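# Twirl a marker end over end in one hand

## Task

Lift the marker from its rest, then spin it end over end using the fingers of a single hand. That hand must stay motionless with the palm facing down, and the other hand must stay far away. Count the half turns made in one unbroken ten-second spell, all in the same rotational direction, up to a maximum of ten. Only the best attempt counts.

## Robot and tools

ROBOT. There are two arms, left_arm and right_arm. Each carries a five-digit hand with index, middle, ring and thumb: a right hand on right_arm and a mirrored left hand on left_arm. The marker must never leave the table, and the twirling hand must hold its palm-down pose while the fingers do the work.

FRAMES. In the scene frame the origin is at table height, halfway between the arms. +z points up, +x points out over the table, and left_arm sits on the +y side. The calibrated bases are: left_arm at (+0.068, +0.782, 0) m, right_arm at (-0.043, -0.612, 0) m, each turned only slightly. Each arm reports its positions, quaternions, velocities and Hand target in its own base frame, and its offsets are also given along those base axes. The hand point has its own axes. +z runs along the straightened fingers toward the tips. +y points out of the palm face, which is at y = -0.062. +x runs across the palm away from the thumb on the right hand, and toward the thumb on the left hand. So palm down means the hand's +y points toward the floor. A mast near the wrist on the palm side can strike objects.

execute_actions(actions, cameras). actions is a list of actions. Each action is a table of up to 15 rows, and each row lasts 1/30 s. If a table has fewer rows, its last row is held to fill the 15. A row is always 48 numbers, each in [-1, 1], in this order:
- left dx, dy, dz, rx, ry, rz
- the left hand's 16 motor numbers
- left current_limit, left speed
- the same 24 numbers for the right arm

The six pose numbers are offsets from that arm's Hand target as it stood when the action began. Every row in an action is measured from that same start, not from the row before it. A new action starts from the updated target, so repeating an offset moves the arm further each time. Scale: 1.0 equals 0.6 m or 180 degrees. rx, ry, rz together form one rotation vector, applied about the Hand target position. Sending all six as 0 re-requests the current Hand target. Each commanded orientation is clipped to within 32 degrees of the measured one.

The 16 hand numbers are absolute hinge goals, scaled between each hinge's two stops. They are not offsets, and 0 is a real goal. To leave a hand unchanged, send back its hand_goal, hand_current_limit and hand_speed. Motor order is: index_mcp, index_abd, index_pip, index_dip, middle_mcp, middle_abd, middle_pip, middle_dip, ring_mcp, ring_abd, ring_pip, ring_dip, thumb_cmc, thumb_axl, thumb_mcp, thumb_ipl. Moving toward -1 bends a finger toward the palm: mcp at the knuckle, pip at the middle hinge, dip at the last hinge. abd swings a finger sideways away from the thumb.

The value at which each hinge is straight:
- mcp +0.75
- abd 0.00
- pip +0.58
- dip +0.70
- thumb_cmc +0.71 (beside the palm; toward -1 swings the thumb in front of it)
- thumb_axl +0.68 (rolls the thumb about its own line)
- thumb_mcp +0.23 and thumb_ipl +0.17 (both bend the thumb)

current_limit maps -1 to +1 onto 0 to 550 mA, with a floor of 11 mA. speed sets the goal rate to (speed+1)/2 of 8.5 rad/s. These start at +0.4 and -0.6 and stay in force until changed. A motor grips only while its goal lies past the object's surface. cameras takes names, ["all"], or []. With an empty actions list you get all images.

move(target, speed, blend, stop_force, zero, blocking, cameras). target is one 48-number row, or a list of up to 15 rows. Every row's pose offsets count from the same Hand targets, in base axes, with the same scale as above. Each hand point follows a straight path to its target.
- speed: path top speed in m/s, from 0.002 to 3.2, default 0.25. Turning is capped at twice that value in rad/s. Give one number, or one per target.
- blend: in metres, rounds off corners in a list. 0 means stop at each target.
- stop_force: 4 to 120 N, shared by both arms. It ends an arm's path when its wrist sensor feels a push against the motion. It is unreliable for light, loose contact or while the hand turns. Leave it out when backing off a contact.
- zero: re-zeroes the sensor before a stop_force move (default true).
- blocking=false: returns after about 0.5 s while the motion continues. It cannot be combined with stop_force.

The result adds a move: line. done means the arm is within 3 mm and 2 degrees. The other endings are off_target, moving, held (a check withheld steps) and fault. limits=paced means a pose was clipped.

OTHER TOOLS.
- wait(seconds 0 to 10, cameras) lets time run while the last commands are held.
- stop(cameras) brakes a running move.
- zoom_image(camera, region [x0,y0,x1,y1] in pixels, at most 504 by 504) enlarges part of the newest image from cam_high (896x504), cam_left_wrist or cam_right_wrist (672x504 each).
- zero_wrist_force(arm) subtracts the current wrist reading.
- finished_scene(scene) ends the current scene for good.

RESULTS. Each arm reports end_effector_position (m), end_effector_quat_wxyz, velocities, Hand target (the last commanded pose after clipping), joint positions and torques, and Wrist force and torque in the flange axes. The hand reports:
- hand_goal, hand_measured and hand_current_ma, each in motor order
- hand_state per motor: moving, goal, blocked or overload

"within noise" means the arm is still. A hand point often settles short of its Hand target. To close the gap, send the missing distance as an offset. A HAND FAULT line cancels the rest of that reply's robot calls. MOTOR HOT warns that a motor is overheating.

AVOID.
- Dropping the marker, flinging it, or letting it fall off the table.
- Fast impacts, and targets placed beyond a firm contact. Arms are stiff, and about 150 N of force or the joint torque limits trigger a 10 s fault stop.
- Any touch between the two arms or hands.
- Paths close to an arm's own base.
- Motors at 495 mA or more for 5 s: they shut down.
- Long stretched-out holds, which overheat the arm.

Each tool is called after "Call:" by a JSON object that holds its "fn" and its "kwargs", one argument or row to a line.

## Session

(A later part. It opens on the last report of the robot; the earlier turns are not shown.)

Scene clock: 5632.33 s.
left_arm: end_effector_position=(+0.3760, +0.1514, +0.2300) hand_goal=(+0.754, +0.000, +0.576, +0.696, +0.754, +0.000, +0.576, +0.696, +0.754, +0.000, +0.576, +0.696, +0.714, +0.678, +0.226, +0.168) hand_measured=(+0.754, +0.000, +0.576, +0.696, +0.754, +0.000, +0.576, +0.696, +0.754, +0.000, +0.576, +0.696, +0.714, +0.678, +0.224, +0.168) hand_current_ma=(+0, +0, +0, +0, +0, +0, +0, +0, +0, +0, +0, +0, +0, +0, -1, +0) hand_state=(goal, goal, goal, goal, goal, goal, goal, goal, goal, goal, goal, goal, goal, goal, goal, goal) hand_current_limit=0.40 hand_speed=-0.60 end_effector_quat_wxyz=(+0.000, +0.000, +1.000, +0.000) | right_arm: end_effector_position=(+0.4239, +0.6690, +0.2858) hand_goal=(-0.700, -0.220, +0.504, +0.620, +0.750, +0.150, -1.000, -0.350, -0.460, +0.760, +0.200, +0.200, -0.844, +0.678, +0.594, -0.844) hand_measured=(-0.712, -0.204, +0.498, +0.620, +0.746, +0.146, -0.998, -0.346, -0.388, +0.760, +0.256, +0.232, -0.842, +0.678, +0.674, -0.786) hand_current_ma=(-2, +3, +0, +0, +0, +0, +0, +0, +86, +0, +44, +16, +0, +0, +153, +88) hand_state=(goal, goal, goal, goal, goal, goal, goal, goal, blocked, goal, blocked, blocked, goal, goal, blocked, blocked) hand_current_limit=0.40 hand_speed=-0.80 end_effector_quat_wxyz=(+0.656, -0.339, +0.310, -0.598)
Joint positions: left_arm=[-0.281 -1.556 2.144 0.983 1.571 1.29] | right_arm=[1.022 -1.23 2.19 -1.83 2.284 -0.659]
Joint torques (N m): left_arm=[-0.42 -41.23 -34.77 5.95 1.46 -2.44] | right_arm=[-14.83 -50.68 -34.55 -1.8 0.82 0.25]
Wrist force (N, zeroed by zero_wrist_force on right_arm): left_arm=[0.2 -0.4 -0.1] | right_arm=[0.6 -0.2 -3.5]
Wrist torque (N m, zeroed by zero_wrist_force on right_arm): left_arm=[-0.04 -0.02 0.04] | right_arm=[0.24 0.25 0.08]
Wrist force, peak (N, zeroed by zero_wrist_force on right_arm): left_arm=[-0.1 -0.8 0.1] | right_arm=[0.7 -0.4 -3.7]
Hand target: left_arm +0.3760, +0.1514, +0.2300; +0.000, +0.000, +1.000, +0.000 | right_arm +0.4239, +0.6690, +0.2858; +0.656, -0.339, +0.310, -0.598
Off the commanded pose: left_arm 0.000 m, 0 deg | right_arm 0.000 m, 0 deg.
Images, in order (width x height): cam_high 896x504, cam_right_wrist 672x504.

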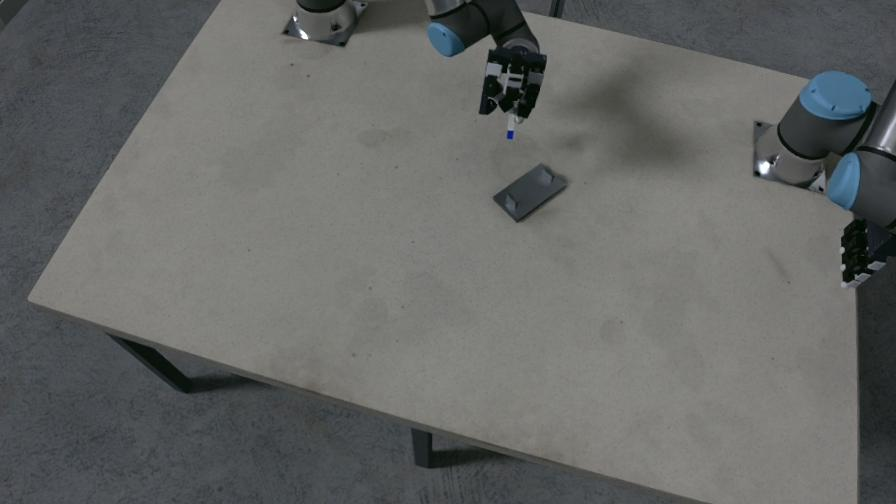

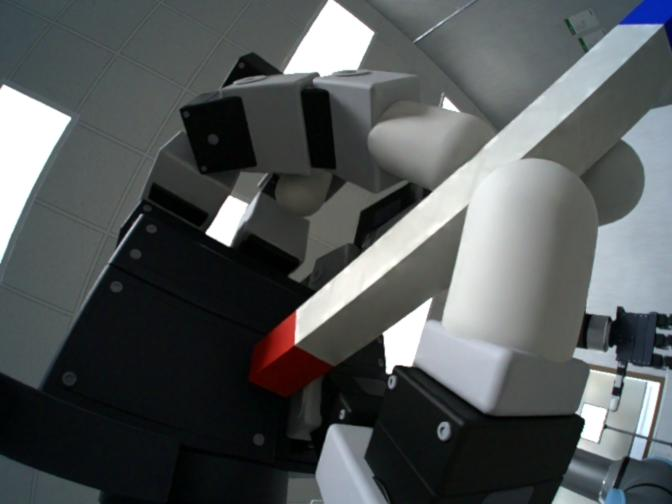

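Call:
{"fn": "execute_actions", "kwargs": {
  "actions": [
    [[0,0,0,0,0,0,0.754,0,0.576,0.696,0.754,0,0.576,0.696,0.754,0,0.576,0.696,0.714,0.678,0.226,0.168,0.4,-0.6,0,0,0,0,0,0,-0.70,-0.22,0.504,0.62,0.479,0.367,-1.0,-0.174,-0.46,0.76,0.20,0.20,-0.845,0.677,0.593,-0.845,0.4,-0.8]],
    [[0,0,0,0,0,0,0.754,0,0.576,0.696,0.754,0,0.576,0.696,0.754,0,0.576,0.696,0.714,0.678,0.226,0.168,0.4,-0.6,0,0,0,0,0,0,-0.70,-0.22,0.504,0.62,0.274,0.45,-1.0,0.0,-0.46,0.76,0.20,0.20,-0.845,0.677,0.593,-0.845,0.4,-0.8]]
  ],
  "cameras": ["cam_high", "cam_right_wrist"]
}}

Call:
{"fn": "zoom_image", "kwargs": {
  "camera": "cam_high",
  "region": [460, 60, 560, 160]
}}

Scene clock: 5653.63 s.
left_arm: end_effector_position=(+0.3760, +0.1514, +0.2300) hand_goal=(+0.754, +0.000, +0.576, +0.696, +0.754, +0.000, +0.576, +0.696, +0.754, +0.000, +0.576, +0.696, +0.714, +0.678, +0.226, +0.168) hand_measured=(+0.754, +0.000, +0.576, +0.696, +0.754, +0.000, +0.576, +0.696, +0.754, +0.000, +0.576, +0.696, +0.714, +0.678, +0.224, +0.168) hand_current_ma=(+0, +0, +0, +0, +0, +0, +0, +0, +0, +0, +0, +0, +0, +0, -1, +0) hand_state=(goal, goal, goal, goal, goal, goal, goal, goal, goal, goal, goal, goal, goal, goal, goal, goal) hand_current_limit=0.40 hand_speed=-0.60 end_effector_quat_wxyz=(+0.000, +0.000, +1.000, +0.000) | right_arm: end_effector_position=(+0.4239, +0.6690, +0.2858) hand_goal=(-0.700, -0.220, +0.504, +0.620, +0.274, +0.450, -1.000, +0.000, -0.460, +0.760, +0.200, +0.200, -0.844, +0.678, +0.594, -0.844) hand_measured=(-0.710, -0.214, +0.500, +0.620, +0.442, +0.336, -1.000, -0.204, -0.402, +0.684, +0.256, +0.236, -0.848, +0.678, +0.688, -0.786) hand_current_ma=(-2, +0, +0, +0, +385, -144, +0, -385, +53, -63, +44, +18, +0, +0, +217, +88) hand_state=(goal, goal, goal, goal, blocked, blocked, goal, blocked, blocked, blocked, blocked, blocked, goal, goal, blocked, blocked) hand_current_limit=0.40 hand_speed=-0.80 end_effector_quat_wxyz=(+0.656, -0.339, +0.310, -0.598)
Joint positions: left_arm=[-0.281 -1.556 2.144 0.983 1.571 1.29] | right_arm=[1.022 -1.23 2.19 -1.83 2.284 -0.659]
Joint torques (N m): left_arm=[-1.07 -42.86 -35.13 6.24 1.43 -2.44] | right_arm=[-11.63 -49.39 -34.8 -2.01 0.54 0.28]
Wrist force (N, zeroed by zero_wrist_force on right_arm): left_arm=[-0.1 -0.6 -0.1] | right_arm=[0.7 -0.2 -3.3]
Wrist torque (N m, zeroed by zero_wrist_force on right_arm): left_arm=[-0.07 0.02 0.02] | right_arm=[0.22 0.22 0.09]
Wrist force, peak (N, zeroed by zero_wrist_force on right_arm): left_arm=[-0.1 -0.8 0.1] | right_arm=[0.5 -0.5 -3.7]
Hand target: left_arm +0.3760, +0.1514, +0.2300; +0.000, +0.000, +1.000, +0.000 | right_arm +0.4239, +0.6690, +0.2858; +0.656, -0.339, +0.310, -0.598
Off the commanded pose: left_arm 0.000 m, 0 deg | right_arm 0.000 m, 0 deg.
Images, in order (width x height): cam_high 896x504, cam_right_wrist 672x504.

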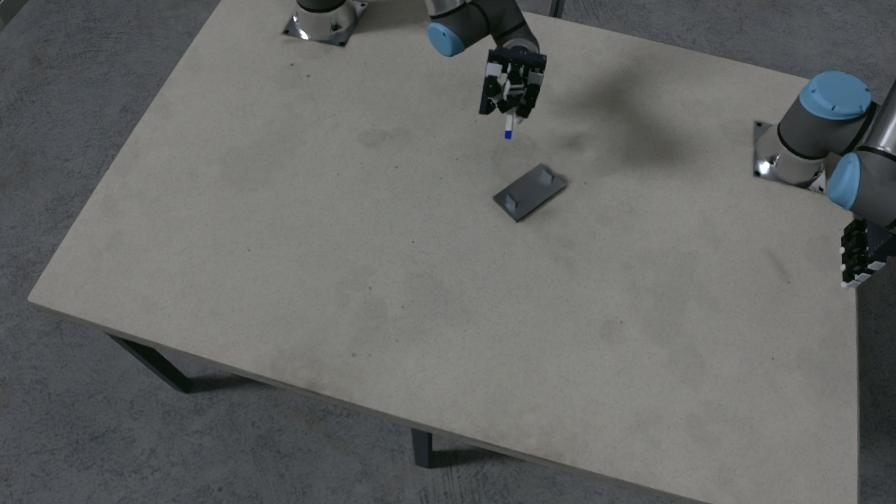

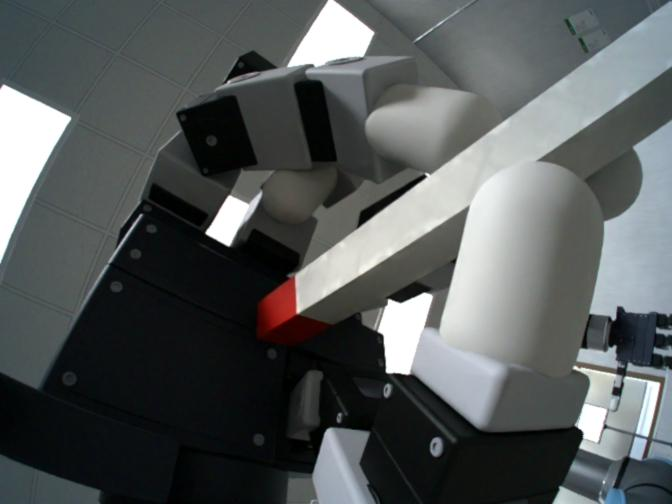

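Scaled by 5.040 from the camera's 896x504 image, which has a finer 1280x720 frame.

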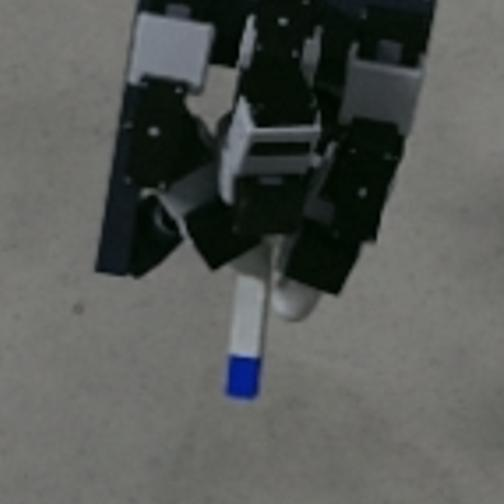

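Call:
{"fn": "execute_actions", "kwargs": {
  "actions": [
    [[0,0,0,0,0,0,0.754,0,0.576,0.696,0.754,0,0.576,0.696,0.754,0,0.576,0.696,0.714,0.678,0.226,0.168,0.4,-0.6,0,0,0,0,0,0,-0.70,-0.22,0.504,0.62,0.6,0.25,-1.0,-0.35,-0.46,0.70,0.20,0.20,-0.845,0.677,0.593,-0.845,0.4,-0.8]],
    [[0,0,0,0,0,0,0.754,0,0.576,0.696,0.754,0,0.576,0.696,0.754,0,0.576,0.696,0.714,0.678,0.226,0.168,0.4,-0.6,0,0,0,0,0,0,-0.70,-0.22,0.504,0.62,0.98,0.0,-1.0,-0.35,-0.46,0.70,0.20,0.20,-0.845,0.677,0.593,-0.845,0.4,-0.7]],
    [[0,0,0,0,0,0,0.754,0,0.576,0.696,0.754,0,0.576,0.696,0.754,0,0.576,0.696,0.714,0.678,0.226,0.168,0.4,-0.6,0,0,0,0,0,0,-0.70,-0.22,0.504,0.62,0.98,0.0,0.577,0.656,-0.46,0.70,0.20,0.20,-0.845,0.677,0.593,-0.845,0.4,-0.6]],
    [[0,0,0,0,0,0,0.754,0,0.576,0.696,0.754,0,0.576,0.696,0.754,0,0.576,0.696,0.714,0.678,0.226,0.168,0.4,-0.6,0,0,0,0,0,0,-0.70,-0.22,0.504,0.62,0.98,0.0,0.577,0.656,-0.46,0.70,0.20,0.20,-0.845,0.677,0.593,-0.845,0.4,-0.6]]
  ],
  "cameras": ["cam_high", "cam_right_wrist"]
}}

Call:
{"fn": "zoom_image", "kwargs": {
  "camera": "cam_high",
  "region": [460, 60, 560, 160]
}}

Scene clock: 5934.63 s.
left_arm: end_effector_position=(+0.3760, +0.1514, +0.2300) hand_goal=(+0.754, +0.000, +0.576, +0.696, +0.754, +0.000, +0.576, +0.696, +0.754, +0.000, +0.576, +0.696, +0.714, +0.678, +0.226, +0.168) hand_measured=(+0.754, +0.000, +0.576, +0.696, +0.754, +0.000, +0.576, +0.696, +0.754, +0.000, +0.576, +0.696, +0.714, +0.678, +0.224, +0.168) hand_current_ma=(+0, +0, +0, +0, +0, +0, +0, +0, +0, +0, +0, +0, +0, +0, -1, +0) hand_state=(goal, goal, goal, goal, goal, goal, goal, goal, goal, goal, goal, goal, goal, goal, goal, goal) hand_current_limit=0.40 hand_speed=-0.60 end_effector_quat_wxyz=(+0.000, +0.000, +1.000, +0.000) | right_arm: end_effector_position=(+0.4239, +0.6690, +0.2858) hand_goal=(-0.700, -0.220, +0.504, +0.620, +0.980, +0.000, +0.578, +0.656, -0.460, +0.700, +0.200, +0.200, -0.844, +0.678, +0.594, -0.844) hand_measured=(-0.710, -0.214, +0.500, +0.620, +0.968, +0.004, +0.572, +0.652, -0.402, +0.700, +0.256, +0.236, -0.848, +0.678, +0.690, -0.786) hand_current_ma=(-2, +0, +0, +0, -2, +0, +0, +0, +57, +0, +45, +19, +0, +0, +219, +88) hand_state=(goal, goal, goal, goal, goal, goal, goal, goal, blocked, goal, blocked, blocked, goal, goal, blocked, blocked) hand_current_limit=0.40 hand_speed=-0.60 end_effector_quat_wxyz=(+0.656, -0.339, +0.310, -0.598)
Joint positions: left_arm=[-0.281 -1.556 2.144 0.983 1.571 1.29] | right_arm=[1.022 -1.23 2.19 -1.83 2.284 -0.659]
Joint torques (N m): left_arm=[0.28 -43.37 -34.78 6.14 1.45 -2.61] | right_arm=[-9.11 -48.79 -34.38 -1.81 -0.19 0.18]
Wrist force (N, zeroed by zero_wrist_force on right_arm): left_arm=[-0.1 -0.5 0.0] | right_arm=[0.9 -0.3 -3.0]
Wrist torque (N m, zeroed by zero_wrist_force on right_arm): left_arm=[-0.07 0.02 0.02] | right_arm=[0.18 0.20 0.09]
Wrist force, peak (N, zeroed by zero_wrist_force on right_arm): left_arm=[-0.2 -0.8 0.0] | right_arm=[0.8 -0.4 -3.7]
Hand target: left_arm +0.3760, +0.1514, +0.2300; +0.000, +0.000, +1.000, +0.000 | right_arm +0.4239, +0.6690, +0.2858; +0.656, -0.339, +0.310, -0.598
Off the commanded pose: left_arm 0.000 m, 0 deg | right_arm 0.000 m, 0 deg.
Images, in order (width x height): cam_high 896x504, cam_right_wrist 672x504.

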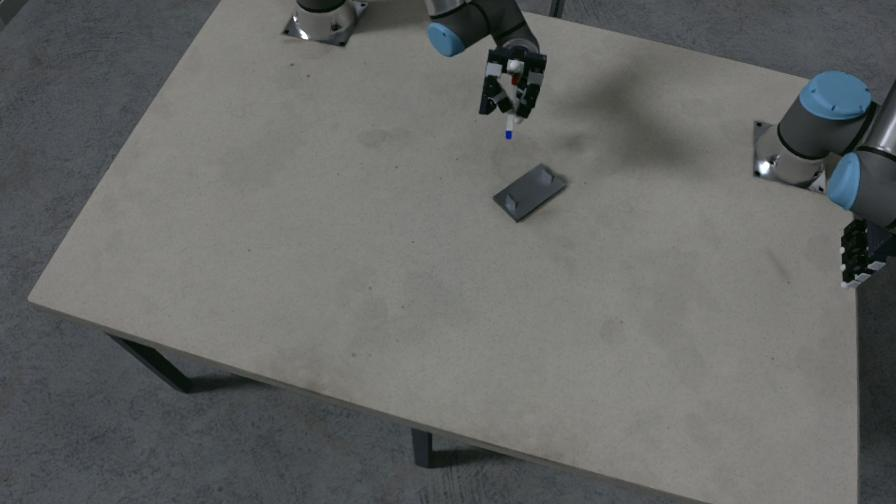

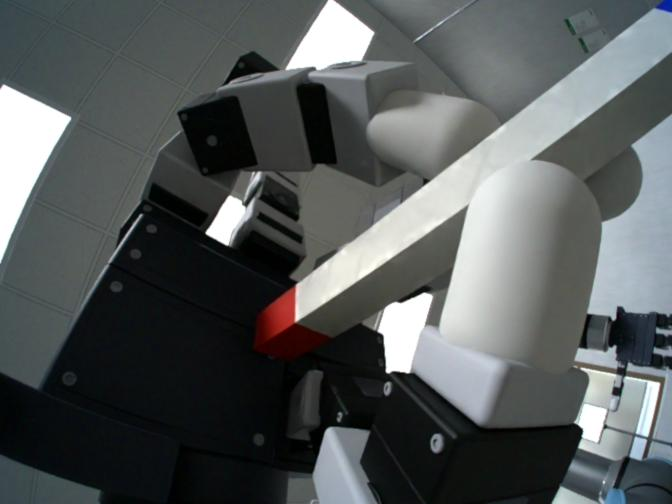

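Scaled by 5.040 from the camera's 896x504 image, which has a finer 1280x720 frame.

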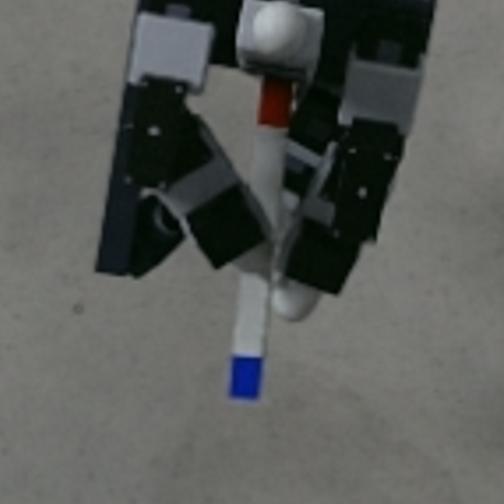

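Call:
{"fn": "execute_actions", "kwargs": {
  "actions": [
    [[0,0,0,0,0,0,0.754,0,0.576,0.696,0.754,0,0.576,0.696,0.754,0,0.576,0.696,0.714,0.678,0.226,0.168,0.4,-0.6,0,0,0,0,0,0,-0.62,-0.13,0.504,0.45,0.98,0.0,0.577,0.656,-0.46,0.70,0.20,0.20,-0.845,0.677,0.593,-0.845,0.4,-0.6]],
    [[0,0,0,0,0,0,0.754,0,0.576,0.696,0.754,0,0.576,0.696,0.754,0,0.576,0.696,0.714,0.678,0.226,0.168,0.4,-0.6,0,0,0,0,0,0,-0.52,-0.20,0.504,-0.014,0.98,0.0,0.577,0.656,-0.46,0.70,0.20,0.20,-0.845,0.677,0.593,-0.845,0.4,-0.6]]
  ],
  "cameras": ["cam_high"]
}}

Call:
{"fn": "zoom_image", "kwargs": {
  "camera": "cam_high",
  "region": [460, 60, 560, 160]
}}

Scene clock: 6099.47 s.
left_arm: end_effector_position=(+0.3760, +0.1514, +0.2300) hand_goal=(+0.754, +0.000, +0.576, +0.696, +0.754, +0.000, +0.576, +0.696, +0.754, +0.000, +0.576, +0.696, +0.714, +0.678, +0.226, +0.168) hand_measured=(+0.754, +0.000, +0.576, +0.696, +0.754, +0.000, +0.576, +0.696, +0.754, +0.000, +0.576, +0.696, +0.714, +0.678, +0.224, +0.168) hand_current_ma=(+0, +0, +0, +0, +0, +0, +0, +0, +0, +0, +0, +0, +0, +0, -1, +0) hand_state=(goal, goal, goal, goal, goal, goal, goal, goal, goal, goal, goal, goal, goal, goal, goal, goal) hand_current_limit=0.40 hand_speed=-0.60 end_effector_quat_wxyz=(+0.000, +0.000, +1.000, +0.000) | right_arm: end_effector_position=(+0.4239, +0.6690, +0.2858) hand_goal=(-0.520, -0.200, +0.504, -0.014, +0.980, +0.000, +0.578, +0.656, -0.460, +0.700, +0.200, +0.200, -0.844, +0.678, +0.594, -0.844) hand_measured=(-0.534, -0.194, +0.500, -0.010, +0.968, +0.004, +0.572, +0.652, -0.402, +0.700, +0.256, +0.236, -0.848, +0.678, +0.690, -0.786) hand_current_ma=(-3, +0, +0, +0, -2, +0, +0, +0, +57, +0, +45, +19, +0, +0, +219, +88) hand_state=(goal, goal, goal, goal, goal, goal, goal, goal, blocked, goal, blocked, blocked, goal, goal, blocked, blocked) hand_current_limit=0.40 hand_speed=-0.60 end_effector_quat_wxyz=(+0.656, -0.339, +0.310, -0.598)
Joint positions: left_arm=[-0.281 -1.556 2.144 0.983 1.571 1.29] | right_arm=[1.022 -1.23 2.19 -1.83 2.284 -0.659]
Joint torques (N m): left_arm=[-2.34 -42.38 -34.21 5.76 1.41 -2.54] | right_arm=[-4.34 -48.82 -33.73 -1.95 -0.57 0.25]
Wrist force (N, zeroed by zero_wrist_force on right_arm): left_arm=[0.0 -0.4 0.0] | right_arm=[0.7 -0.4 -3.1]
Wrist torque (N m, zeroed by zero_wrist_force on right_arm): left_arm=[-0.05 0.01 0.02] | right_arm=[0.17 0.23 0.07]
Wrist force, peak (N, zeroed by zero_wrist_force on right_arm): left_arm=[-0.3 -0.7 0.0] | right_arm=[0.9 -0.4 -3.8]
Hand target: left_arm +0.3760, +0.1514, +0.2300; +0.000, +0.000, +1.000, +0.000 | right_arm +0.4239, +0.6690, +0.2858; +0.656, -0.339, +0.310, -0.598
Off the commanded pose: left_arm 0.000 m, 0 deg | right_arm 0.000 m, 0 deg.
Images, in order (width x height): cam_high 896x504.

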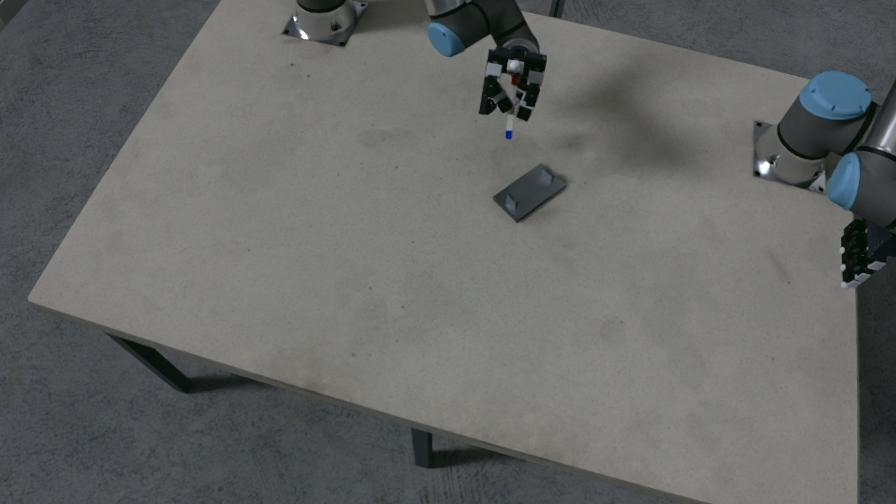

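Scaled by 5.040 from the camera's 896x504 image, which has a finer 1280x720 frame.

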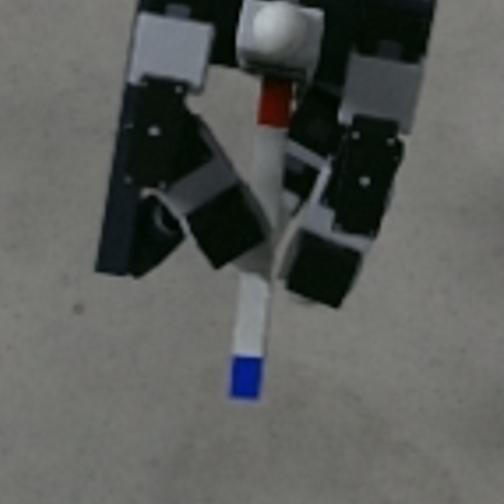

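Call:
{"fn": "execute_actions", "kwargs": {
  "actions": [
    [[0,0,0,0,0,0,0.754,0,0.576,0.696,0.754,0,0.576,0.696,0.754,0,0.576,0.696,0.714,0.678,0.226,0.168,0.4,-0.6,0,0,0,0,0,0,-0.525,-0.276,0.504,-0.014,0.98,0.0,0.577,0.656,-0.46,0.70,0.20,0.20,-0.845,0.677,0.593,-0.845,0.4,-0.8]],
    [[0,0,0,0,0,0,0.754,0,0.576,0.696,0.754,0,0.576,0.696,0.754,0,0.576,0.696,0.714,0.678,0.226,0.168,0.4,-0.6,0,0,0,0,0,0,-0.553,-0.330,0.504,0.116,0.98,0.0,0.577,0.656,-0.46,0.70,0.20,0.20,-0.845,0.677,0.593,-0.845,0.4,-0.8]]
  ],
  "cameras": ["cam_high"]
}}

Call:
{"fn": "zoom_image", "kwargs": {
  "camera": "cam_high",
  "region": [460, 60, 560, 160]
}}

Call:
{"fn": "execute_actions", "kwargs": {
  "actions": [
    [[0,0,0,0,0,0,0.754,0,0.576,0.696,0.754,0,0.576,0.696,0.754,0,0.576,0.696,0.714,0.678,0.226,0.168,0.4,-0.6,0,0,0,0,0,0,-0.605,-0.352,0.504,0.319,0.98,0.0,0.577,0.656,-0.46,0.70,0.20,0.20,-0.845,0.677,0.593,-0.845,0.4,-0.8]]
  ],
  "cameras": ["cam_high"]
}}

Call:
{"fn": "zoom_image", "kwargs": {
  "camera": "cam_high",
  "region": [460, 60, 560, 160]
}}

Scene clock: 6109.73 s.
left_arm: end_effector_position=(+0.3760, +0.1514, +0.2300) hand_goal=(+0.754, +0.000, +0.576, +0.696, +0.754, +0.000, +0.576, +0.696, +0.754, +0.000, +0.576, +0.696, +0.714, +0.678, +0.226, +0.168) hand_measured=(+0.754, +0.000, +0.576, +0.696, +0.754, +0.000, +0.576, +0.696, +0.754, +0.000, +0.576, +0.696, +0.714, +0.678, +0.224, +0.168) hand_current_ma=(+0, +0, +0, +0, +0, +0, +0, +0, +0, +0, +0, +0, +0, +0, -1, +0) hand_state=(goal, goal, goal, goal, goal, goal, goal, goal, goal, goal, goal, goal, goal, goal, goal, goal) hand_current_limit=0.40 hand_speed=-0.60 end_effector_quat_wxyz=(+0.000, +0.000, +1.000, +0.000) | right_arm: end_effector_position=(+0.4239, +0.6690, +0.2858) hand_goal=(-0.552, -0.330, +0.504, +0.116, +0.980, +0.000, +0.578, +0.656, -0.460, +0.700, +0.200, +0.200, -0.844, +0.678, +0.594, -0.844) hand_measured=(-0.560, -0.308, +0.500, +0.108, +0.968, +0.004, +0.572, +0.652, -0.400, +0.696, +0.256, +0.236, -0.848, +0.678, +0.690, -0.786) hand_current_ma=(-1, +5, +0, -1, -2, +0, +0, +0, +59, +0, +45, +19, +0, +0, +219, +88) hand_state=(goal, blocked, goal, goal, goal, goal, goal, goal, blocked, goal, blocked, blocked, goal, goal, blocked, blocked) hand_current_limit=0.40 hand_speed=-0.80 end_effector_quat_wxyz=(+0.656, -0.339, +0.310, -0.598)
Joint positions: left_arm=[-0.281 -1.556 2.144 0.983 1.571 1.29] | right_arm=[1.022 -1.23 2.19 -1.83 2.284 -0.659]
Joint torques (N m): left_arm=[-1.47 -42.42 -35.43 6.04 1.59 -2.64] | right_arm=[-1.56 -48.95 -33.61 -1.73 -0.95 0.17]
Wrist force (N, zeroed by zero_wrist_force on right_arm): left_arm=[0.1 -0.6 -0.2] | right_arm=[0.7 -0.1 -3.5]
Wrist torque (N m, zeroed by zero_wrist_force on right_arm): left_arm=[-0.06 0.00 0.04] | right_arm=[0.25 0.23 0.09]
Wrist force, peak (N, zeroed by zero_wrist_force on right_arm): left_arm=[0.0 -0.8 -0.3] | right_arm=[0.6 -0.2 -3.8]
Hand target: left_arm +0.3760, +0.1514, +0.2300; +0.000, +0.000, +1.000, +0.000 | right_arm +0.4239, +0.6690, +0.2858; +0.656, -0.339, +0.310, -0.598
Off the commanded pose: left_arm 0.000 m, 0 deg | right_arm 0.000 m, 0 deg.
Images, in order (width x height): cam_high 896x504.

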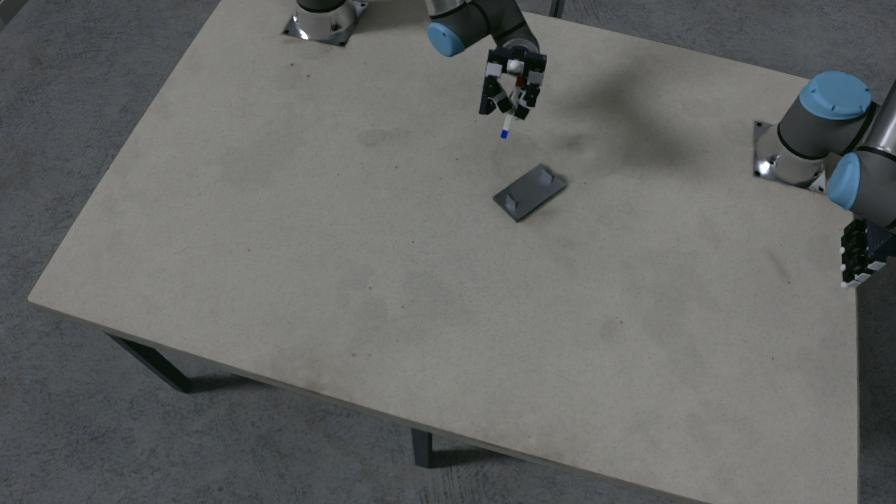

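Scaled by 5.040 from the camera's 896x504 image, which has a finer 1280x720 frame.

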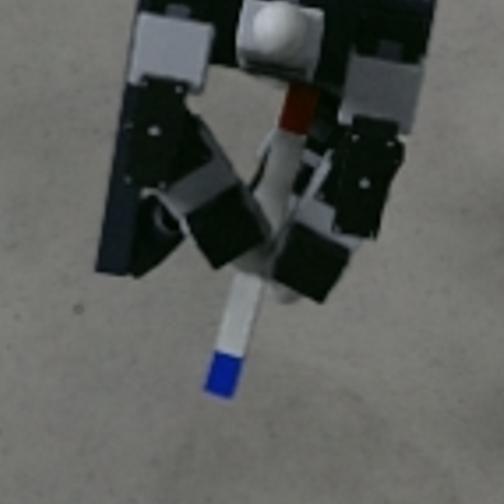

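Scene clock: 6110.43 s.
left_arm: end_effector_position=(+0.3760, +0.1514, +0.2300) hand_goal=(+0.754, +0.000, +0.576, +0.696, +0.754, +0.000, +0.576, +0.696, +0.754, +0.000, +0.576, +0.696, +0.714, +0.678, +0.226, +0.168) hand_measured=(+0.754, +0.000, +0.576, +0.696, +0.754, +0.000, +0.576, +0.696, +0.754, +0.000, +0.576, +0.696, +0.714, +0.678, +0.224, +0.168) hand_current_ma=(+0, +0, +0, +0, +0, +0, +0, +0, +0, +0, +0, +0, +0, +0, -1, +0) hand_state=(goal, goal, goal, goal, goal, goal, goal, goal, goal, goal, goal, goal, goal, goal, goal, goal) hand_current_limit=0.40 hand_speed=-0.60 end_effector_quat_wxyz=(+0.000, +0.000, +1.000, +0.000) | right_arm: end_effector_position=(+0.4239, +0.6690, +0.2858) hand_goal=(-0.604, -0.352, +0.504, +0.320, +0.980, +0.000, +0.578, +0.656, -0.460, +0.700, +0.200, +0.200, -0.844, +0.678, +0.594, -0.844) hand_measured=(-0.602, -0.318, +0.506, +0.312, +0.968, +0.004, +0.572, +0.652, -0.400, +0.676, +0.256, +0.234, -0.850, +0.678, +0.690, -0.786) hand_current_ma=(+0, +13, +0, -1, -2, +0, +0, +0, +59, -6, +45, +18, -1, +0, +219, +88) hand_state=(goal, blocked, goal, goal, goal, goal, goal, goal, blocked, blocked, blocked, blocked, goal, goal, blocked, blocked) hand_current_limit=0.40 hand_speed=-0.80 end_effector_quat_wxyz=(+0.656, -0.339, +0.310, -0.598)
Joint positions: left_arm=[-0.281 -1.556 2.144 0.983 1.571 1.29] | right_arm=[1.022 -1.23 2.19 -1.83 2.284 -0.659]
Joint torques (N m): left_arm=[-0.31 -42.71 -35.11 5.92 1.48 -2.62] | right_arm=[-0.81 -49.84 -33.56 -2.04 -1.1 0.1]
Wrist force (N, zeroed by zero_wrist_force on right_arm): left_arm=[0.2 -0.3 0.0] | right_arm=[0.7 -0.3 -3.4]
Wrist torque (N m, zeroed by zero_wrist_force on right_arm): left_arm=[-0.05 -0.01 0.04] | right_arm=[0.22 0.23 0.09]
Wrist force, peak (N, zeroed by zero_wrist_force on right_arm): left_arm=[-0.1 -0.8 -0.1] | right_arm=[0.9 -0.8 -3.6]
Hand target: left_arm +0.3760, +0.1514, +0.2300; +0.000, +0.000, +1.000, +0.000 | right_arm +0.4239, +0.6690, +0.2858; +0.656, -0.339, +0.310, -0.598
Off the commanded pose: left_arm 0.000 m, 0 deg | right_arm 0.000 m, 0 deg.
Images, in order (width x height): cam_high 896x504.

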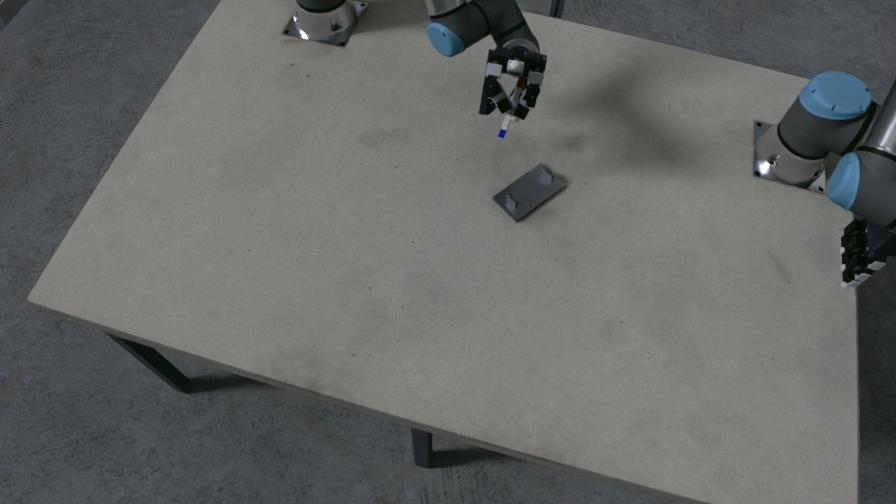

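Scaled by 5.040 from the camera's 896x504 image, which has a finer 1280x720 frame.

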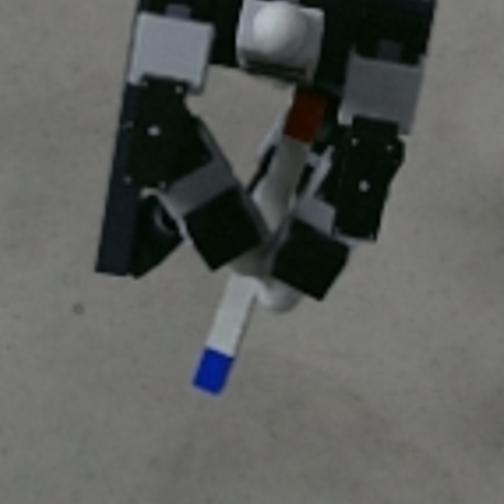

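Call:
{"fn": "execute_actions", "kwargs": {
  "actions": [
    [[0,0,0,0,0,0,0.754,0,0.576,0.696,0.754,0,0.576,0.696,0.754,0,0.576,0.696,0.714,0.678,0.226,0.168,0.4,-0.6,0,0,0,0,0,0,-0.627,-0.43,0.504,0.391,0.98,0.0,0.577,0.656,-0.46,0.70,0.20,0.20,-0.845,0.677,0.593,-0.845,0.4,-0.8]]
  ],
  "cameras": ["cam_high"]
}}

Call:
{"fn": "zoom_image", "kwargs": {
  "camera": "cam_high",
  "region": [460, 60, 560, 160]
}}

Call:
{"fn": "execute_actions", "kwargs": {
  "actions": [
    [[0,0,0,0,0,0,0.754,0,0.576,0.696,0.754,0,0.576,0.696,0.754,0,0.576,0.696,0.714,0.678,0.226,0.168,0.4,-0.6,0,0,0,0,0,0,-0.640,-0.53,0.504,0.45,0.98,0.0,0.577,0.656,-0.46,0.70,0.20,0.20,-0.845,0.677,0.593,-0.845,0.4,-0.8]]
  ],
  "cameras": ["cam_high"]
}}

Call:
{"fn": "zoom_image", "kwargs": {
  "camera": "cam_high",
  "region": [460, 60, 560, 160]
}}

Scene clock: 6127.37 s.
left_arm: end_effector_position=(+0.3760, +0.1514, +0.2300) hand_goal=(+0.754, +0.000, +0.576, +0.696, +0.754, +0.000, +0.576, +0.696, +0.754, +0.000, +0.576, +0.696, +0.714, +0.678, +0.226, +0.168) hand_measured=(+0.754, +0.000, +0.576, +0.696, +0.754, +0.000, +0.576, +0.696, +0.754, +0.000, +0.576, +0.696, +0.714, +0.678, +0.224, +0.168) hand_current_ma=(+0, +0, +0, +0, +0, +0, +0, +0, +0, +0, +0, +0, +0, +0, -1, +0) hand_state=(goal, goal, goal, goal, goal, goal, goal, goal, goal, goal, goal, goal, goal, goal, goal, goal) hand_current_limit=0.40 hand_speed=-0.60 end_effector_quat_wxyz=(+0.000, +0.000, +1.000, +0.000) | right_arm: end_effector_position=(+0.4239, +0.6690, +0.2858) hand_goal=(-0.626, -0.430, +0.504, +0.392, +0.980, +0.000, +0.578, +0.656, -0.460, +0.700, +0.200, +0.200, -0.844, +0.678, +0.594, -0.844) hand_measured=(-0.614, -0.332, +0.506, +0.386, +0.968, +0.004, +0.572, +0.652, -0.398, +0.668, +0.256, +0.228, -0.850, +0.678, +0.690, -0.786) hand_current_ma=(+3, +106, +0, -1, -2, +0, +0, +0, +62, -12, +45, +11, -1, +0, +219, +88) hand_state=(goal, blocked, goal, goal, goal, goal, goal, goal, blocked, blocked, blocked, blocked, goal, goal, blocked, blocked) hand_current_limit=0.40 hand_speed=-0.80 end_effector_quat_wxyz=(+0.656, -0.339, +0.310, -0.598)
Joint positions: left_arm=[-0.281 -1.556 2.144 0.983 1.571 1.29] | right_arm=[1.022 -1.23 2.19 -1.83 2.284 -0.659]
Joint torques (N m): left_arm=[-0.92 -41.77 -35.52 5.97 1.48 -2.34] | right_arm=[1.22 -48.56 -33.46 -2.09 -1.36 0.13]
Wrist force (N, zeroed by zero_wrist_force on right_arm): left_arm=[-0.3 -0.4 0.0] | right_arm=[1.0 -0.3 -3.6]
Wrist torque (N m, zeroed by zero_wrist_force on right_arm): left_arm=[-0.05 0.05 0.00] | right_arm=[0.23 0.20 0.11]
Wrist force, peak (N, zeroed by zero_wrist_force on right_arm): left_arm=[0.0 -0.7 -0.4] | right_arm=[1.0 -0.3 -3.6]
Hand target: left_arm +0.3760, +0.1514, +0.2300; +0.000, +0.000, +1.000, +0.000 | right_arm +0.4239, +0.6690, +0.2858; +0.656, -0.339, +0.310, -0.598
Off the commanded pose: left_arm 0.000 m, 0 deg | right_arm 0.000 m, 0 deg.
Images, in order (width x height): cam_high 896x504.

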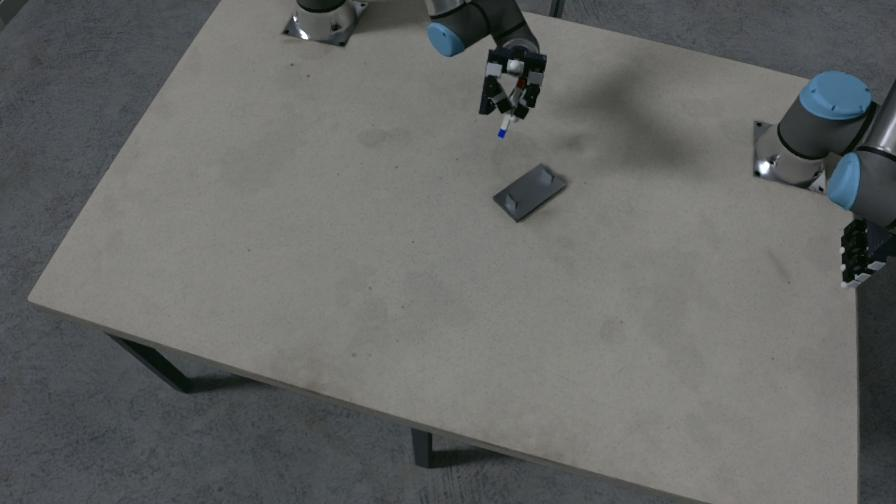

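Scaled by 5.040 from the camera's 896x504 image, which has a finer 1280x720 frame.

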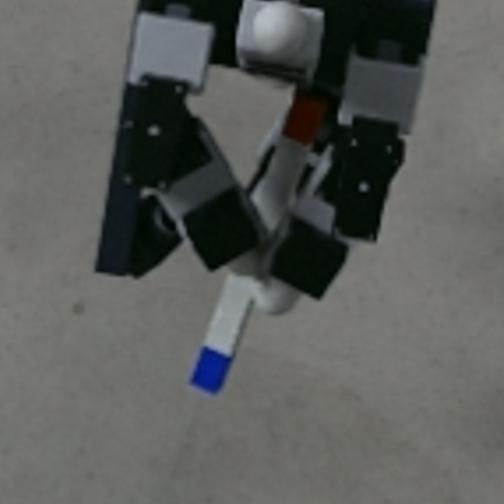

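Scene clock: 6128.07 s.
left_arm: end_effector_position=(+0.3760, +0.1514, +0.2300) hand_goal=(+0.754, +0.000, +0.576, +0.696, +0.754, +0.000, +0.576, +0.696, +0.754, +0.000, +0.576, +0.696, +0.714, +0.678, +0.226, +0.168) hand_measured=(+0.754, +0.000, +0.576, +0.696, +0.754, +0.000, +0.576, +0.696, +0.754, +0.000, +0.576, +0.696, +0.714, +0.678, +0.224, +0.168) hand_current_ma=(+0, +0, +0, +0, +0, +0, +0, +0, +0, +0, +0, +0, +0, +0, -1, +0) hand_state=(goal, goal, goal, goal, goal, goal, goal, goal, goal, goal, goal, goal, goal, goal, goal, goal) hand_current_limit=0.40 hand_speed=-0.60 end_effector_quat_wxyz=(+0.000, +0.000, +1.000, +0.000) | right_arm: end_effector_position=(+0.4239, +0.6690, +0.2858) hand_goal=(-0.640, -0.530, +0.504, +0.450, +0.980, +0.000, +0.578, +0.656, -0.460, +0.700, +0.200, +0.200, -0.844, +0.678, +0.594, -0.844) hand_measured=(-0.622, -0.356, +0.506, +0.446, +0.968, +0.004, +0.572, +0.652, -0.394, +0.656, +0.256, +0.214, -0.850, +0.676, +0.690, -0.786) hand_current_ma=(+6, +334, +0, +0, -2, +0, +0, +0, +69, -21, +45, +3, -1, +0, +219, +88) hand_state=(goal, blocked, goal, goal, goal, goal, goal, goal, blocked, blocked, blocked, goal, goal, goal, blocked, blocked) hand_current_limit=0.40 hand_speed=-0.80 end_effector_quat_wxyz=(+0.656, -0.339, +0.310, -0.598)
Joint positions: left_arm=[-0.281 -1.556 2.144 0.983 1.571 1.29] | right_arm=[1.022 -1.23 2.19 -1.83 2.284 -0.659]
Joint torques (N m): left_arm=[-1.35 -42.33 -34.56 6.22 1.26 -2.53] | right_arm=[1.23 -47.98 -33.5 -2.13 -1.46 0.18]
Wrist force (N, zeroed by zero_wrist_force on right_arm): left_arm=[0.0 -0.5 0.0] | right_arm=[0.8 -0.2 -3.4]
Wrist torque (N m, zeroed by zero_wrist_force on right_arm): left_arm=[-0.06 0.01 0.02] | right_arm=[0.23 0.22 0.10]
Wrist force, peak (N, zeroed by zero_wrist_force on right_arm): left_arm=[-0.2 -0.7 0.1] | right_arm=[0.8 -0.3 -3.6]
Hand target: left_arm +0.3760, +0.1514, +0.2300; +0.000, +0.000, +1.000, +0.000 | right_arm +0.4239, +0.6690, +0.2858; +0.656, -0.339, +0.310, -0.598
Off the commanded pose: left_arm 0.000 m, 0 deg | right_arm 0.000 m, 0 deg.
Images, in order (width x height): cam_high 896x504.

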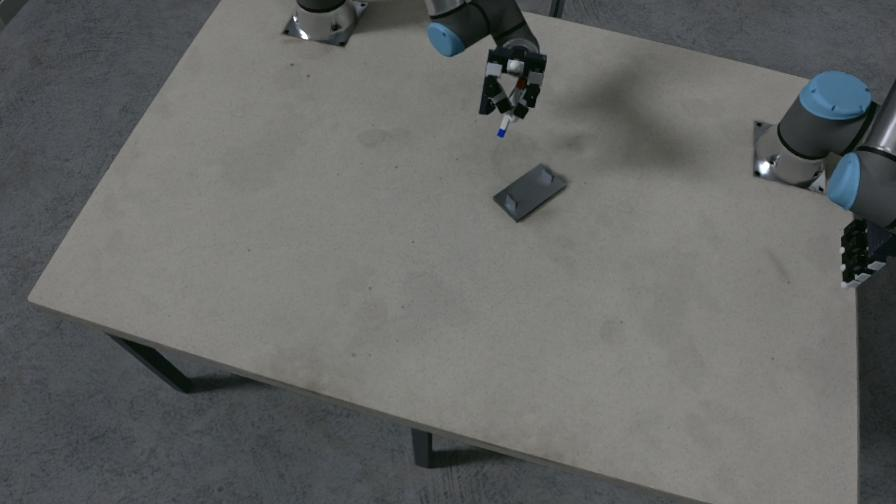

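Scaled by 5.040 from the camera's 896x504 image, which has a finer 1280x720 frame.

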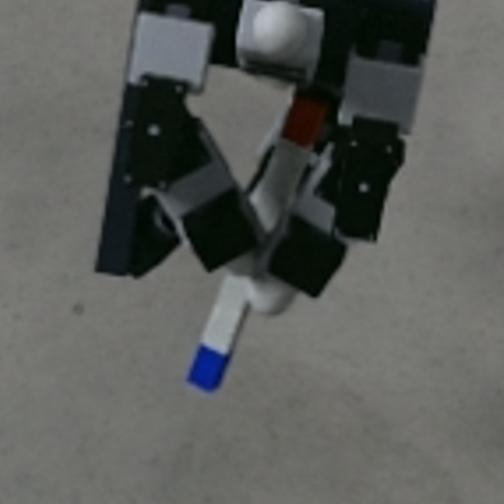

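Call:
{"fn": "execute_actions", "kwargs": {
  "actions": [
    [[0,0,0,0,0,0,0.754,0,0.576,0.696,0.754,0,0.576,0.696,0.754,0,0.576,0.696,0.714,0.678,0.226,0.168,0.4,-0.6,0,0,0,0,0,0,-0.60,-0.30,0.504,0.40,0.98,0.0,0.577,0.656,-0.46,0.70,0.20,0.20,-0.845,0.677,0.593,-0.845,0.4,-0.6]],
    [[0,0,0,0,0,0,0.754,0,0.576,0.696,0.754,0,0.576,0.696,0.754,0,0.576,0.696,0.714,0.678,0.226,0.168,0.4,-0.6,0,0,0,0,0,0,0.10,0.0,0.504,-0.30,0.98,0.0,0.577,0.656,-0.46,0.70,0.20,0.20,-0.845,0.677,0.593,-0.845,0.4,-0.6]]
  ],
  "cameras": ["cam_high"]
}}

Call:
{"fn": "zoom_image", "kwargs": {
  "camera": "cam_high",
  "region": [460, 60, 560, 160]
}}

Call:
{"fn": "move", "kwargs": {
  "target": [
    [0,0,0,0,0,0,0.754,0,0.576,0.696,0.754,0,0.576,0.696,0.754,0,0.576,0.696,0.714,0.678,0.226,0.168,0.4,-0.6,0,0,0,0,0,0.2778,0.10,0.0,0.504,-0.30,0.98,0.0,0.577,0.656,-0.46,0.70,0.20,0.20,-0.845,0.677,0.593,-0.845,0.4,-0.6]
  ],
  "speed": 0.4
}}

Call:
{"fn": "move", "kwargs": {
  "target": [
    [0,0,0,0,0,0,0.754,0,0.576,0.696,0.754,0,0.576,0.696,0.754,0,0.576,0.696,0.714,0.678,0.226,0.168,0.4,-0.6,0,0,0,-0.1602,0.11,0,0.10,0.0,0.504,-0.30,0.98,0.0,0.577,0.656,-0.46,0.70,0.20,0.20,-0.845,0.677,0.593,-0.845,0.4,-0.6]
  ],
  "speed": 0.4,
  "cameras": ["all"]
}}

Scene clock: 6219.07 s.
left_arm: end_effector_position=(+0.3760, +0.1514, +0.2300) hand_goal=(+0.754, +0.000, +0.576, +0.696, +0.754, +0.000, +0.576, +0.696, +0.754, +0.000, +0.576, +0.696, +0.714, +0.678, +0.226, +0.168) hand_measured=(+0.754, +0.000, +0.576, +0.696, +0.754, +0.000, +0.576, +0.696, +0.754, +0.000, +0.576, +0.696, +0.714, +0.678, +0.224, +0.168) hand_current_ma=(+0, +0, +0, +0, +0, +0, +0, +0, +0, +0, +0, +0, +0, +0, -1, +0) hand_state=(goal, goal, goal, goal, goal, goal, goal, goal, goal, goal, goal, goal, goal, goal, goal, goal) hand_current_limit=0.40 hand_speed=-0.60 end_effector_quat_wxyz=(+0.000, +0.000, +1.000, +0.000) | right_arm: end_effector_position=(+0.4239, +0.6690, +0.2858) hand_goal=(+0.100, +0.000, +0.504, -0.300, +0.980, +0.000, +0.578, +0.656, -0.460, +0.700, +0.200, +0.200, -0.844, +0.678, +0.594, -0.844) hand_measured=(+0.078, -0.004, +0.504, -0.298, +0.968, +0.004, +0.572, +0.652, -0.394, +0.698, +0.256, +0.218, -0.850, +0.676, +0.690, -0.788) hand_current_ma=(-7, +0, +0, +0, -2, +0, +0, +0, +73, +0, +45, +5, -1, +0, +219, +82) hand_state=(blocked, goal, goal, goal, goal, goal, goal, goal, blocked, goal, blocked, goal, goal, goal, blocked, blocked) hand_current_limit=0.40 hand_speed=-0.60 end_effector_quat_wxyz=(+0.656, -0.339, +0.310, -0.598)
Joint positions: left_arm=[-0.281 -1.556 2.144 0.983 1.571 1.29] | right_arm=[1.022 -1.23 2.19 -1.83 2.284 -0.659]
Joint torques (N m): left_arm=[-0.29 -42.81 -34.56 5.95 1.62 -2.78] | right_arm=[5.09 -48.33 -32.69 -2.18 -2.13 -0.05]
Wrist force (N, zeroed by zero_wrist_force on right_arm): left_arm=[0.0 -0.6 -0.1] | right_arm=[0.7 -0.5 -3.5]
Wrist torque (N m, zeroed by zero_wrist_force on right_arm): left_arm=[-0.08 0.01 0.03] | right_arm=[0.17 0.23 0.07]
Wrist force, peak (N, zeroed by zero_wrist_force on right_arm): left_arm=[-0.1 -0.9 0.0] | right_arm=[0.7 -0.4 -3.9]
Hand target: left_arm +0.3760, +0.1514, +0.2300; +0.000, +0.000, +1.000, +0.000 | right_arm +0.4239, +0.6690, +0.2858; +0.656, -0.339, +0.310, -0.598
Off the commanded pose: left_arm 0.000 m, 0 deg | right_arm 0.000 m, 0 deg.
Images, in order (width x height): cam_high 896x504.

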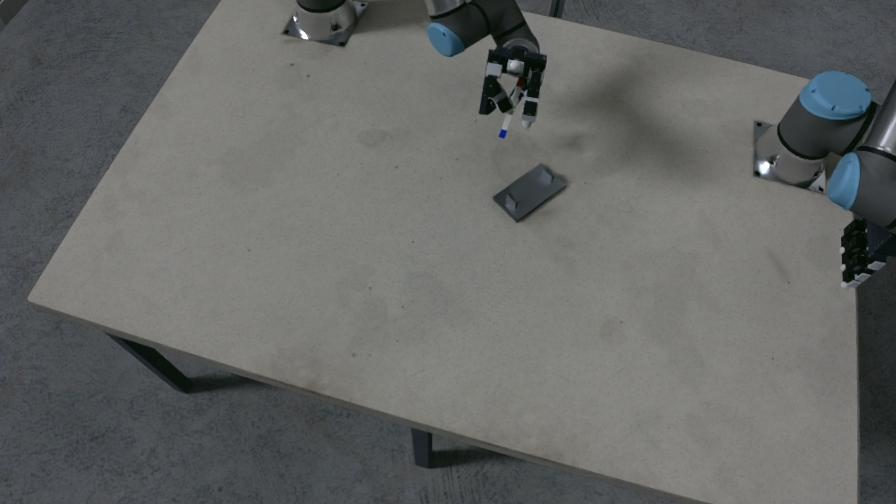

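Scaled by 5.040 from the camera's 896x504 image, which has a finer 1280x720 frame.

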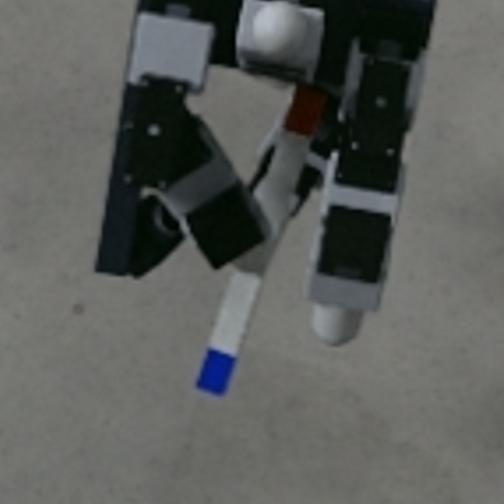

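Scene clock: 6220.70 s.
left_arm: end_effector_position=(+0.3760, +0.1514, +0.2300) hand_goal=(+0.754, +0.000, +0.576, +0.696, +0.754, +0.000, +0.576, +0.696, +0.754, +0.000, +0.576, +0.696, +0.714, +0.678, +0.226, +0.168) hand_measured=(+0.754, +0.000, +0.576, +0.696, +0.754, +0.000, +0.576, +0.696, +0.754, +0.000, +0.576, +0.696, +0.714, +0.678, +0.224, +0.168) hand_current_ma=(+0, +0, +0, +0, +0, +0, +0, +0, +0, +0, +0, +0, +0, +0, -1, +0) hand_state=(goal, goal, goal, goal, goal, goal, goal, goal, goal, goal, goal, goal, goal, goal, goal, goal) hand_current_limit=0.40 hand_speed=-0.60 end_effector_quat_wxyz=(+0.000, +0.000, +1.000, +0.000) | right_arm: end_effector_position=(+0.4239, +0.6690, +0.2858) hand_goal=(+0.100, +0.000, +0.504, -0.300, +0.980, +0.000, +0.578, +0.656, -0.460, +0.700, +0.200, +0.200, -0.844, +0.678, +0.594, -0.844) hand_measured=(+0.080, -0.004, +0.504, -0.298, +0.968, +0.004, +0.572, +0.652, -0.394, +0.698, +0.256, +0.218, -0.850, +0.676, +0.690, -0.788) hand_current_ma=(-7, +0, +0, +0, -2, +0, +0, +0, +73, +0, +45, +5, -1, +0, +219, +82) hand_state=(blocked, goal, goal, goal, goal, goal, goal, goal, blocked, goal, blocked, goal, goal, goal, blocked, blocked) hand_current_limit=0.40 hand_speed=-0.60 end_effector_quat_wxyz=(+0.848, -0.438, +0.137, -0.265) end_effector_velocity=(-0.003, +0.002, -0.001) end_effector_angular_velocity=(-0.002, +0.001, +0.008)
Joint positions: left_arm=[-0.281 -1.556 2.144 0.983 1.571 1.29] | right_arm=[0.656 -1.374 2.348 -1.613 1.32 0.183]
Joint velocities: left_arm=[within noise] | right_arm=[0.002 0 0 0.001 -0.005 0.003]
Joint torques (N m): left_arm=[-0.89 -42.8 -36.42 5.82 1.45 -2.65] | right_arm=[-15.52 -40.75 -35.46 -1.23 -2.99 2.71]
Wrist force (N, zeroed by zero_wrist_force on right_arm): left_arm=[-0.1 -0.6 0.1] | right_arm=[0.0 -0.1 -3.1]
Wrist torque (N m, zeroed by zero_wrist_force on right_arm): left_arm=[-0.10 0.03 0.02] | right_arm=[0.23 0.18 -0.03]
Wrist force, peak (N, zeroed by zero_wrist_force on right_arm): left_arm=[-0.1 -0.7 0.1] | right_arm=[0.8 -0.5 -4.3]
Hand target: left_arm +0.3760, +0.1514, +0.2300; +0.000, +0.000, +1.000, +0.000 | right_arm +0.4239, +0.6690, +0.2858; +0.848, -0.438, +0.137, -0.265
Off the commanded pose: left_arm 0.000 m, 0 deg | right_arm 0.000 m, 0 deg.
move: done

Scene clock: 6222.03 s.
left_arm: end_effector_position=(+0.3760, +0.1514, +0.2300) hand_goal=(+0.754, +0.000, +0.576, +0.696, +0.754, +0.000, +0.576, +0.696, +0.754, +0.000, +0.576, +0.696, +0.714, +0.678, +0.226, +0.168) hand_measured=(+0.754, +0.000, +0.576, +0.696, +0.754, +0.000, +0.576, +0.696, +0.754, +0.000, +0.576, +0.696, +0.714, +0.678, +0.224, +0.168) hand_current_ma=(+0, +0, +0, +0, +0, +0, +0, +0, +0, +0, +0, +0, +0, +0, -1, +0) hand_state=(goal, goal, goal, goal, goal, goal, goal, goal, goal, goal, goal, goal, goal, goal, goal, goal) hand_current_limit=0.40 hand_speed=-0.60 end_effector_quat_wxyz=(+0.000, +0.000, +1.000, +0.000) | right_arm: end_effector_position=(+0.4238, +0.6691, +0.2857) hand_goal=(+0.100, +0.000, +0.504, -0.300, +0.980, +0.000, +0.578, +0.656, -0.460, +0.700, +0.200, +0.200, -0.844, +0.678, +0.594, -0.844) hand_measured=(+0.084, -0.004, +0.504, -0.298, +0.968, +0.004, +0.572, +0.652, -0.394, +0.698, +0.256, +0.218, -0.850, +0.676, +0.688, -0.788) hand_current_ma=(-4, +0, +0, +0, -2, +0, +0, +0, +73, +0, +45, +5, -1, +0, +218, +81) hand_state=(goal, goal, goal, goal, goal, goal, goal, goal, blocked, goal, blocked, goal, goal, goal, blocked, blocked) hand_current_limit=0.40 hand_speed=-0.60 end_effector_quat_wxyz=(+0.677, -0.673, +0.210, -0.212)
Joint positions: left_arm=[-0.281 -1.556 2.144 0.983 1.571 1.29] | right_arm=[0.658 -1.521 2.08 -0.566 1.263 0]
Joint torques (N m): left_arm=[-0.36 -42.5 -35.39 5.98 1.57 -2.55] | right_arm=[-18.26 -51.36 -45.17 1.77 -2.87 -0.14]
Wrist force (N, zeroed by zero_wrist_force on right_arm): left_arm=[-0.1 -0.5 -0.2] | right_arm=[0.3 0.9 -1.5]
Wrist torque (N m, zeroed by zero_wrist_force on right_arm): left_arm=[-0.05 0.02 0.02] | right_arm=[0.19 0.06 -0.04]
Wrist force, peak (N, zeroed by zero_wrist_force on right_arm): left_arm=[-0.2 -0.8 0.0] | right_arm=[0.5 0.5 -3.6]
Hand target: left_arm +0.3760, +0.1514, +0.2300; +0.000, +0.000, +1.000, +0.000 | right_arm +0.4239, +0.6690, +0.2858; +0.677, -0.673, +0.210, -0.212
Off the commanded pose: left_arm 0.000 m, 0 deg | right_arm 0.000 m, 0 deg.
move: done

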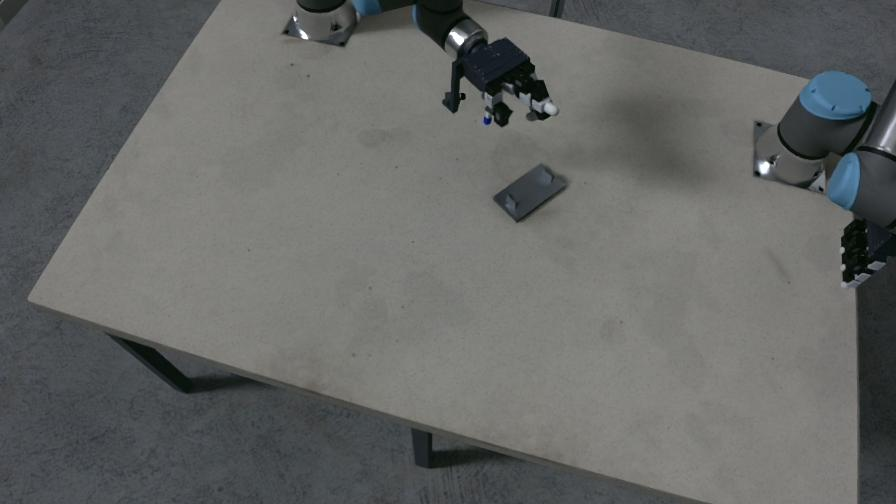

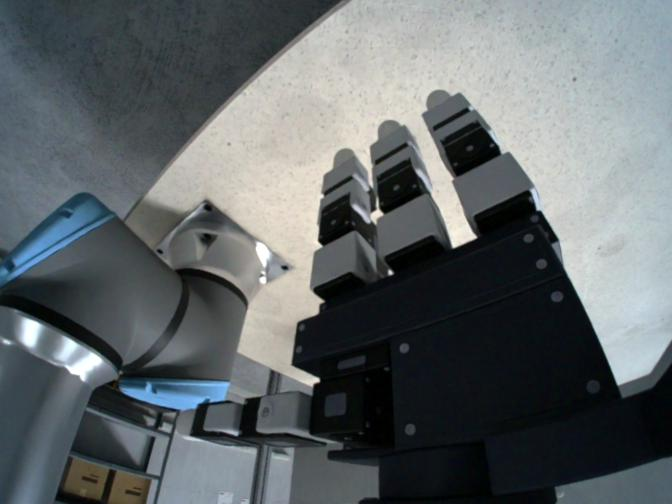

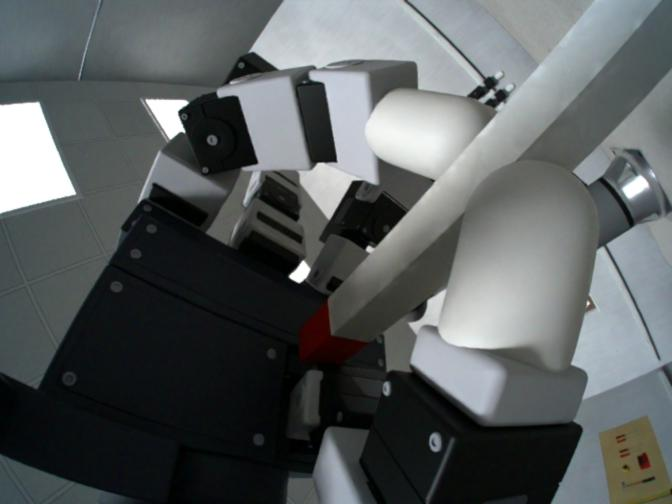

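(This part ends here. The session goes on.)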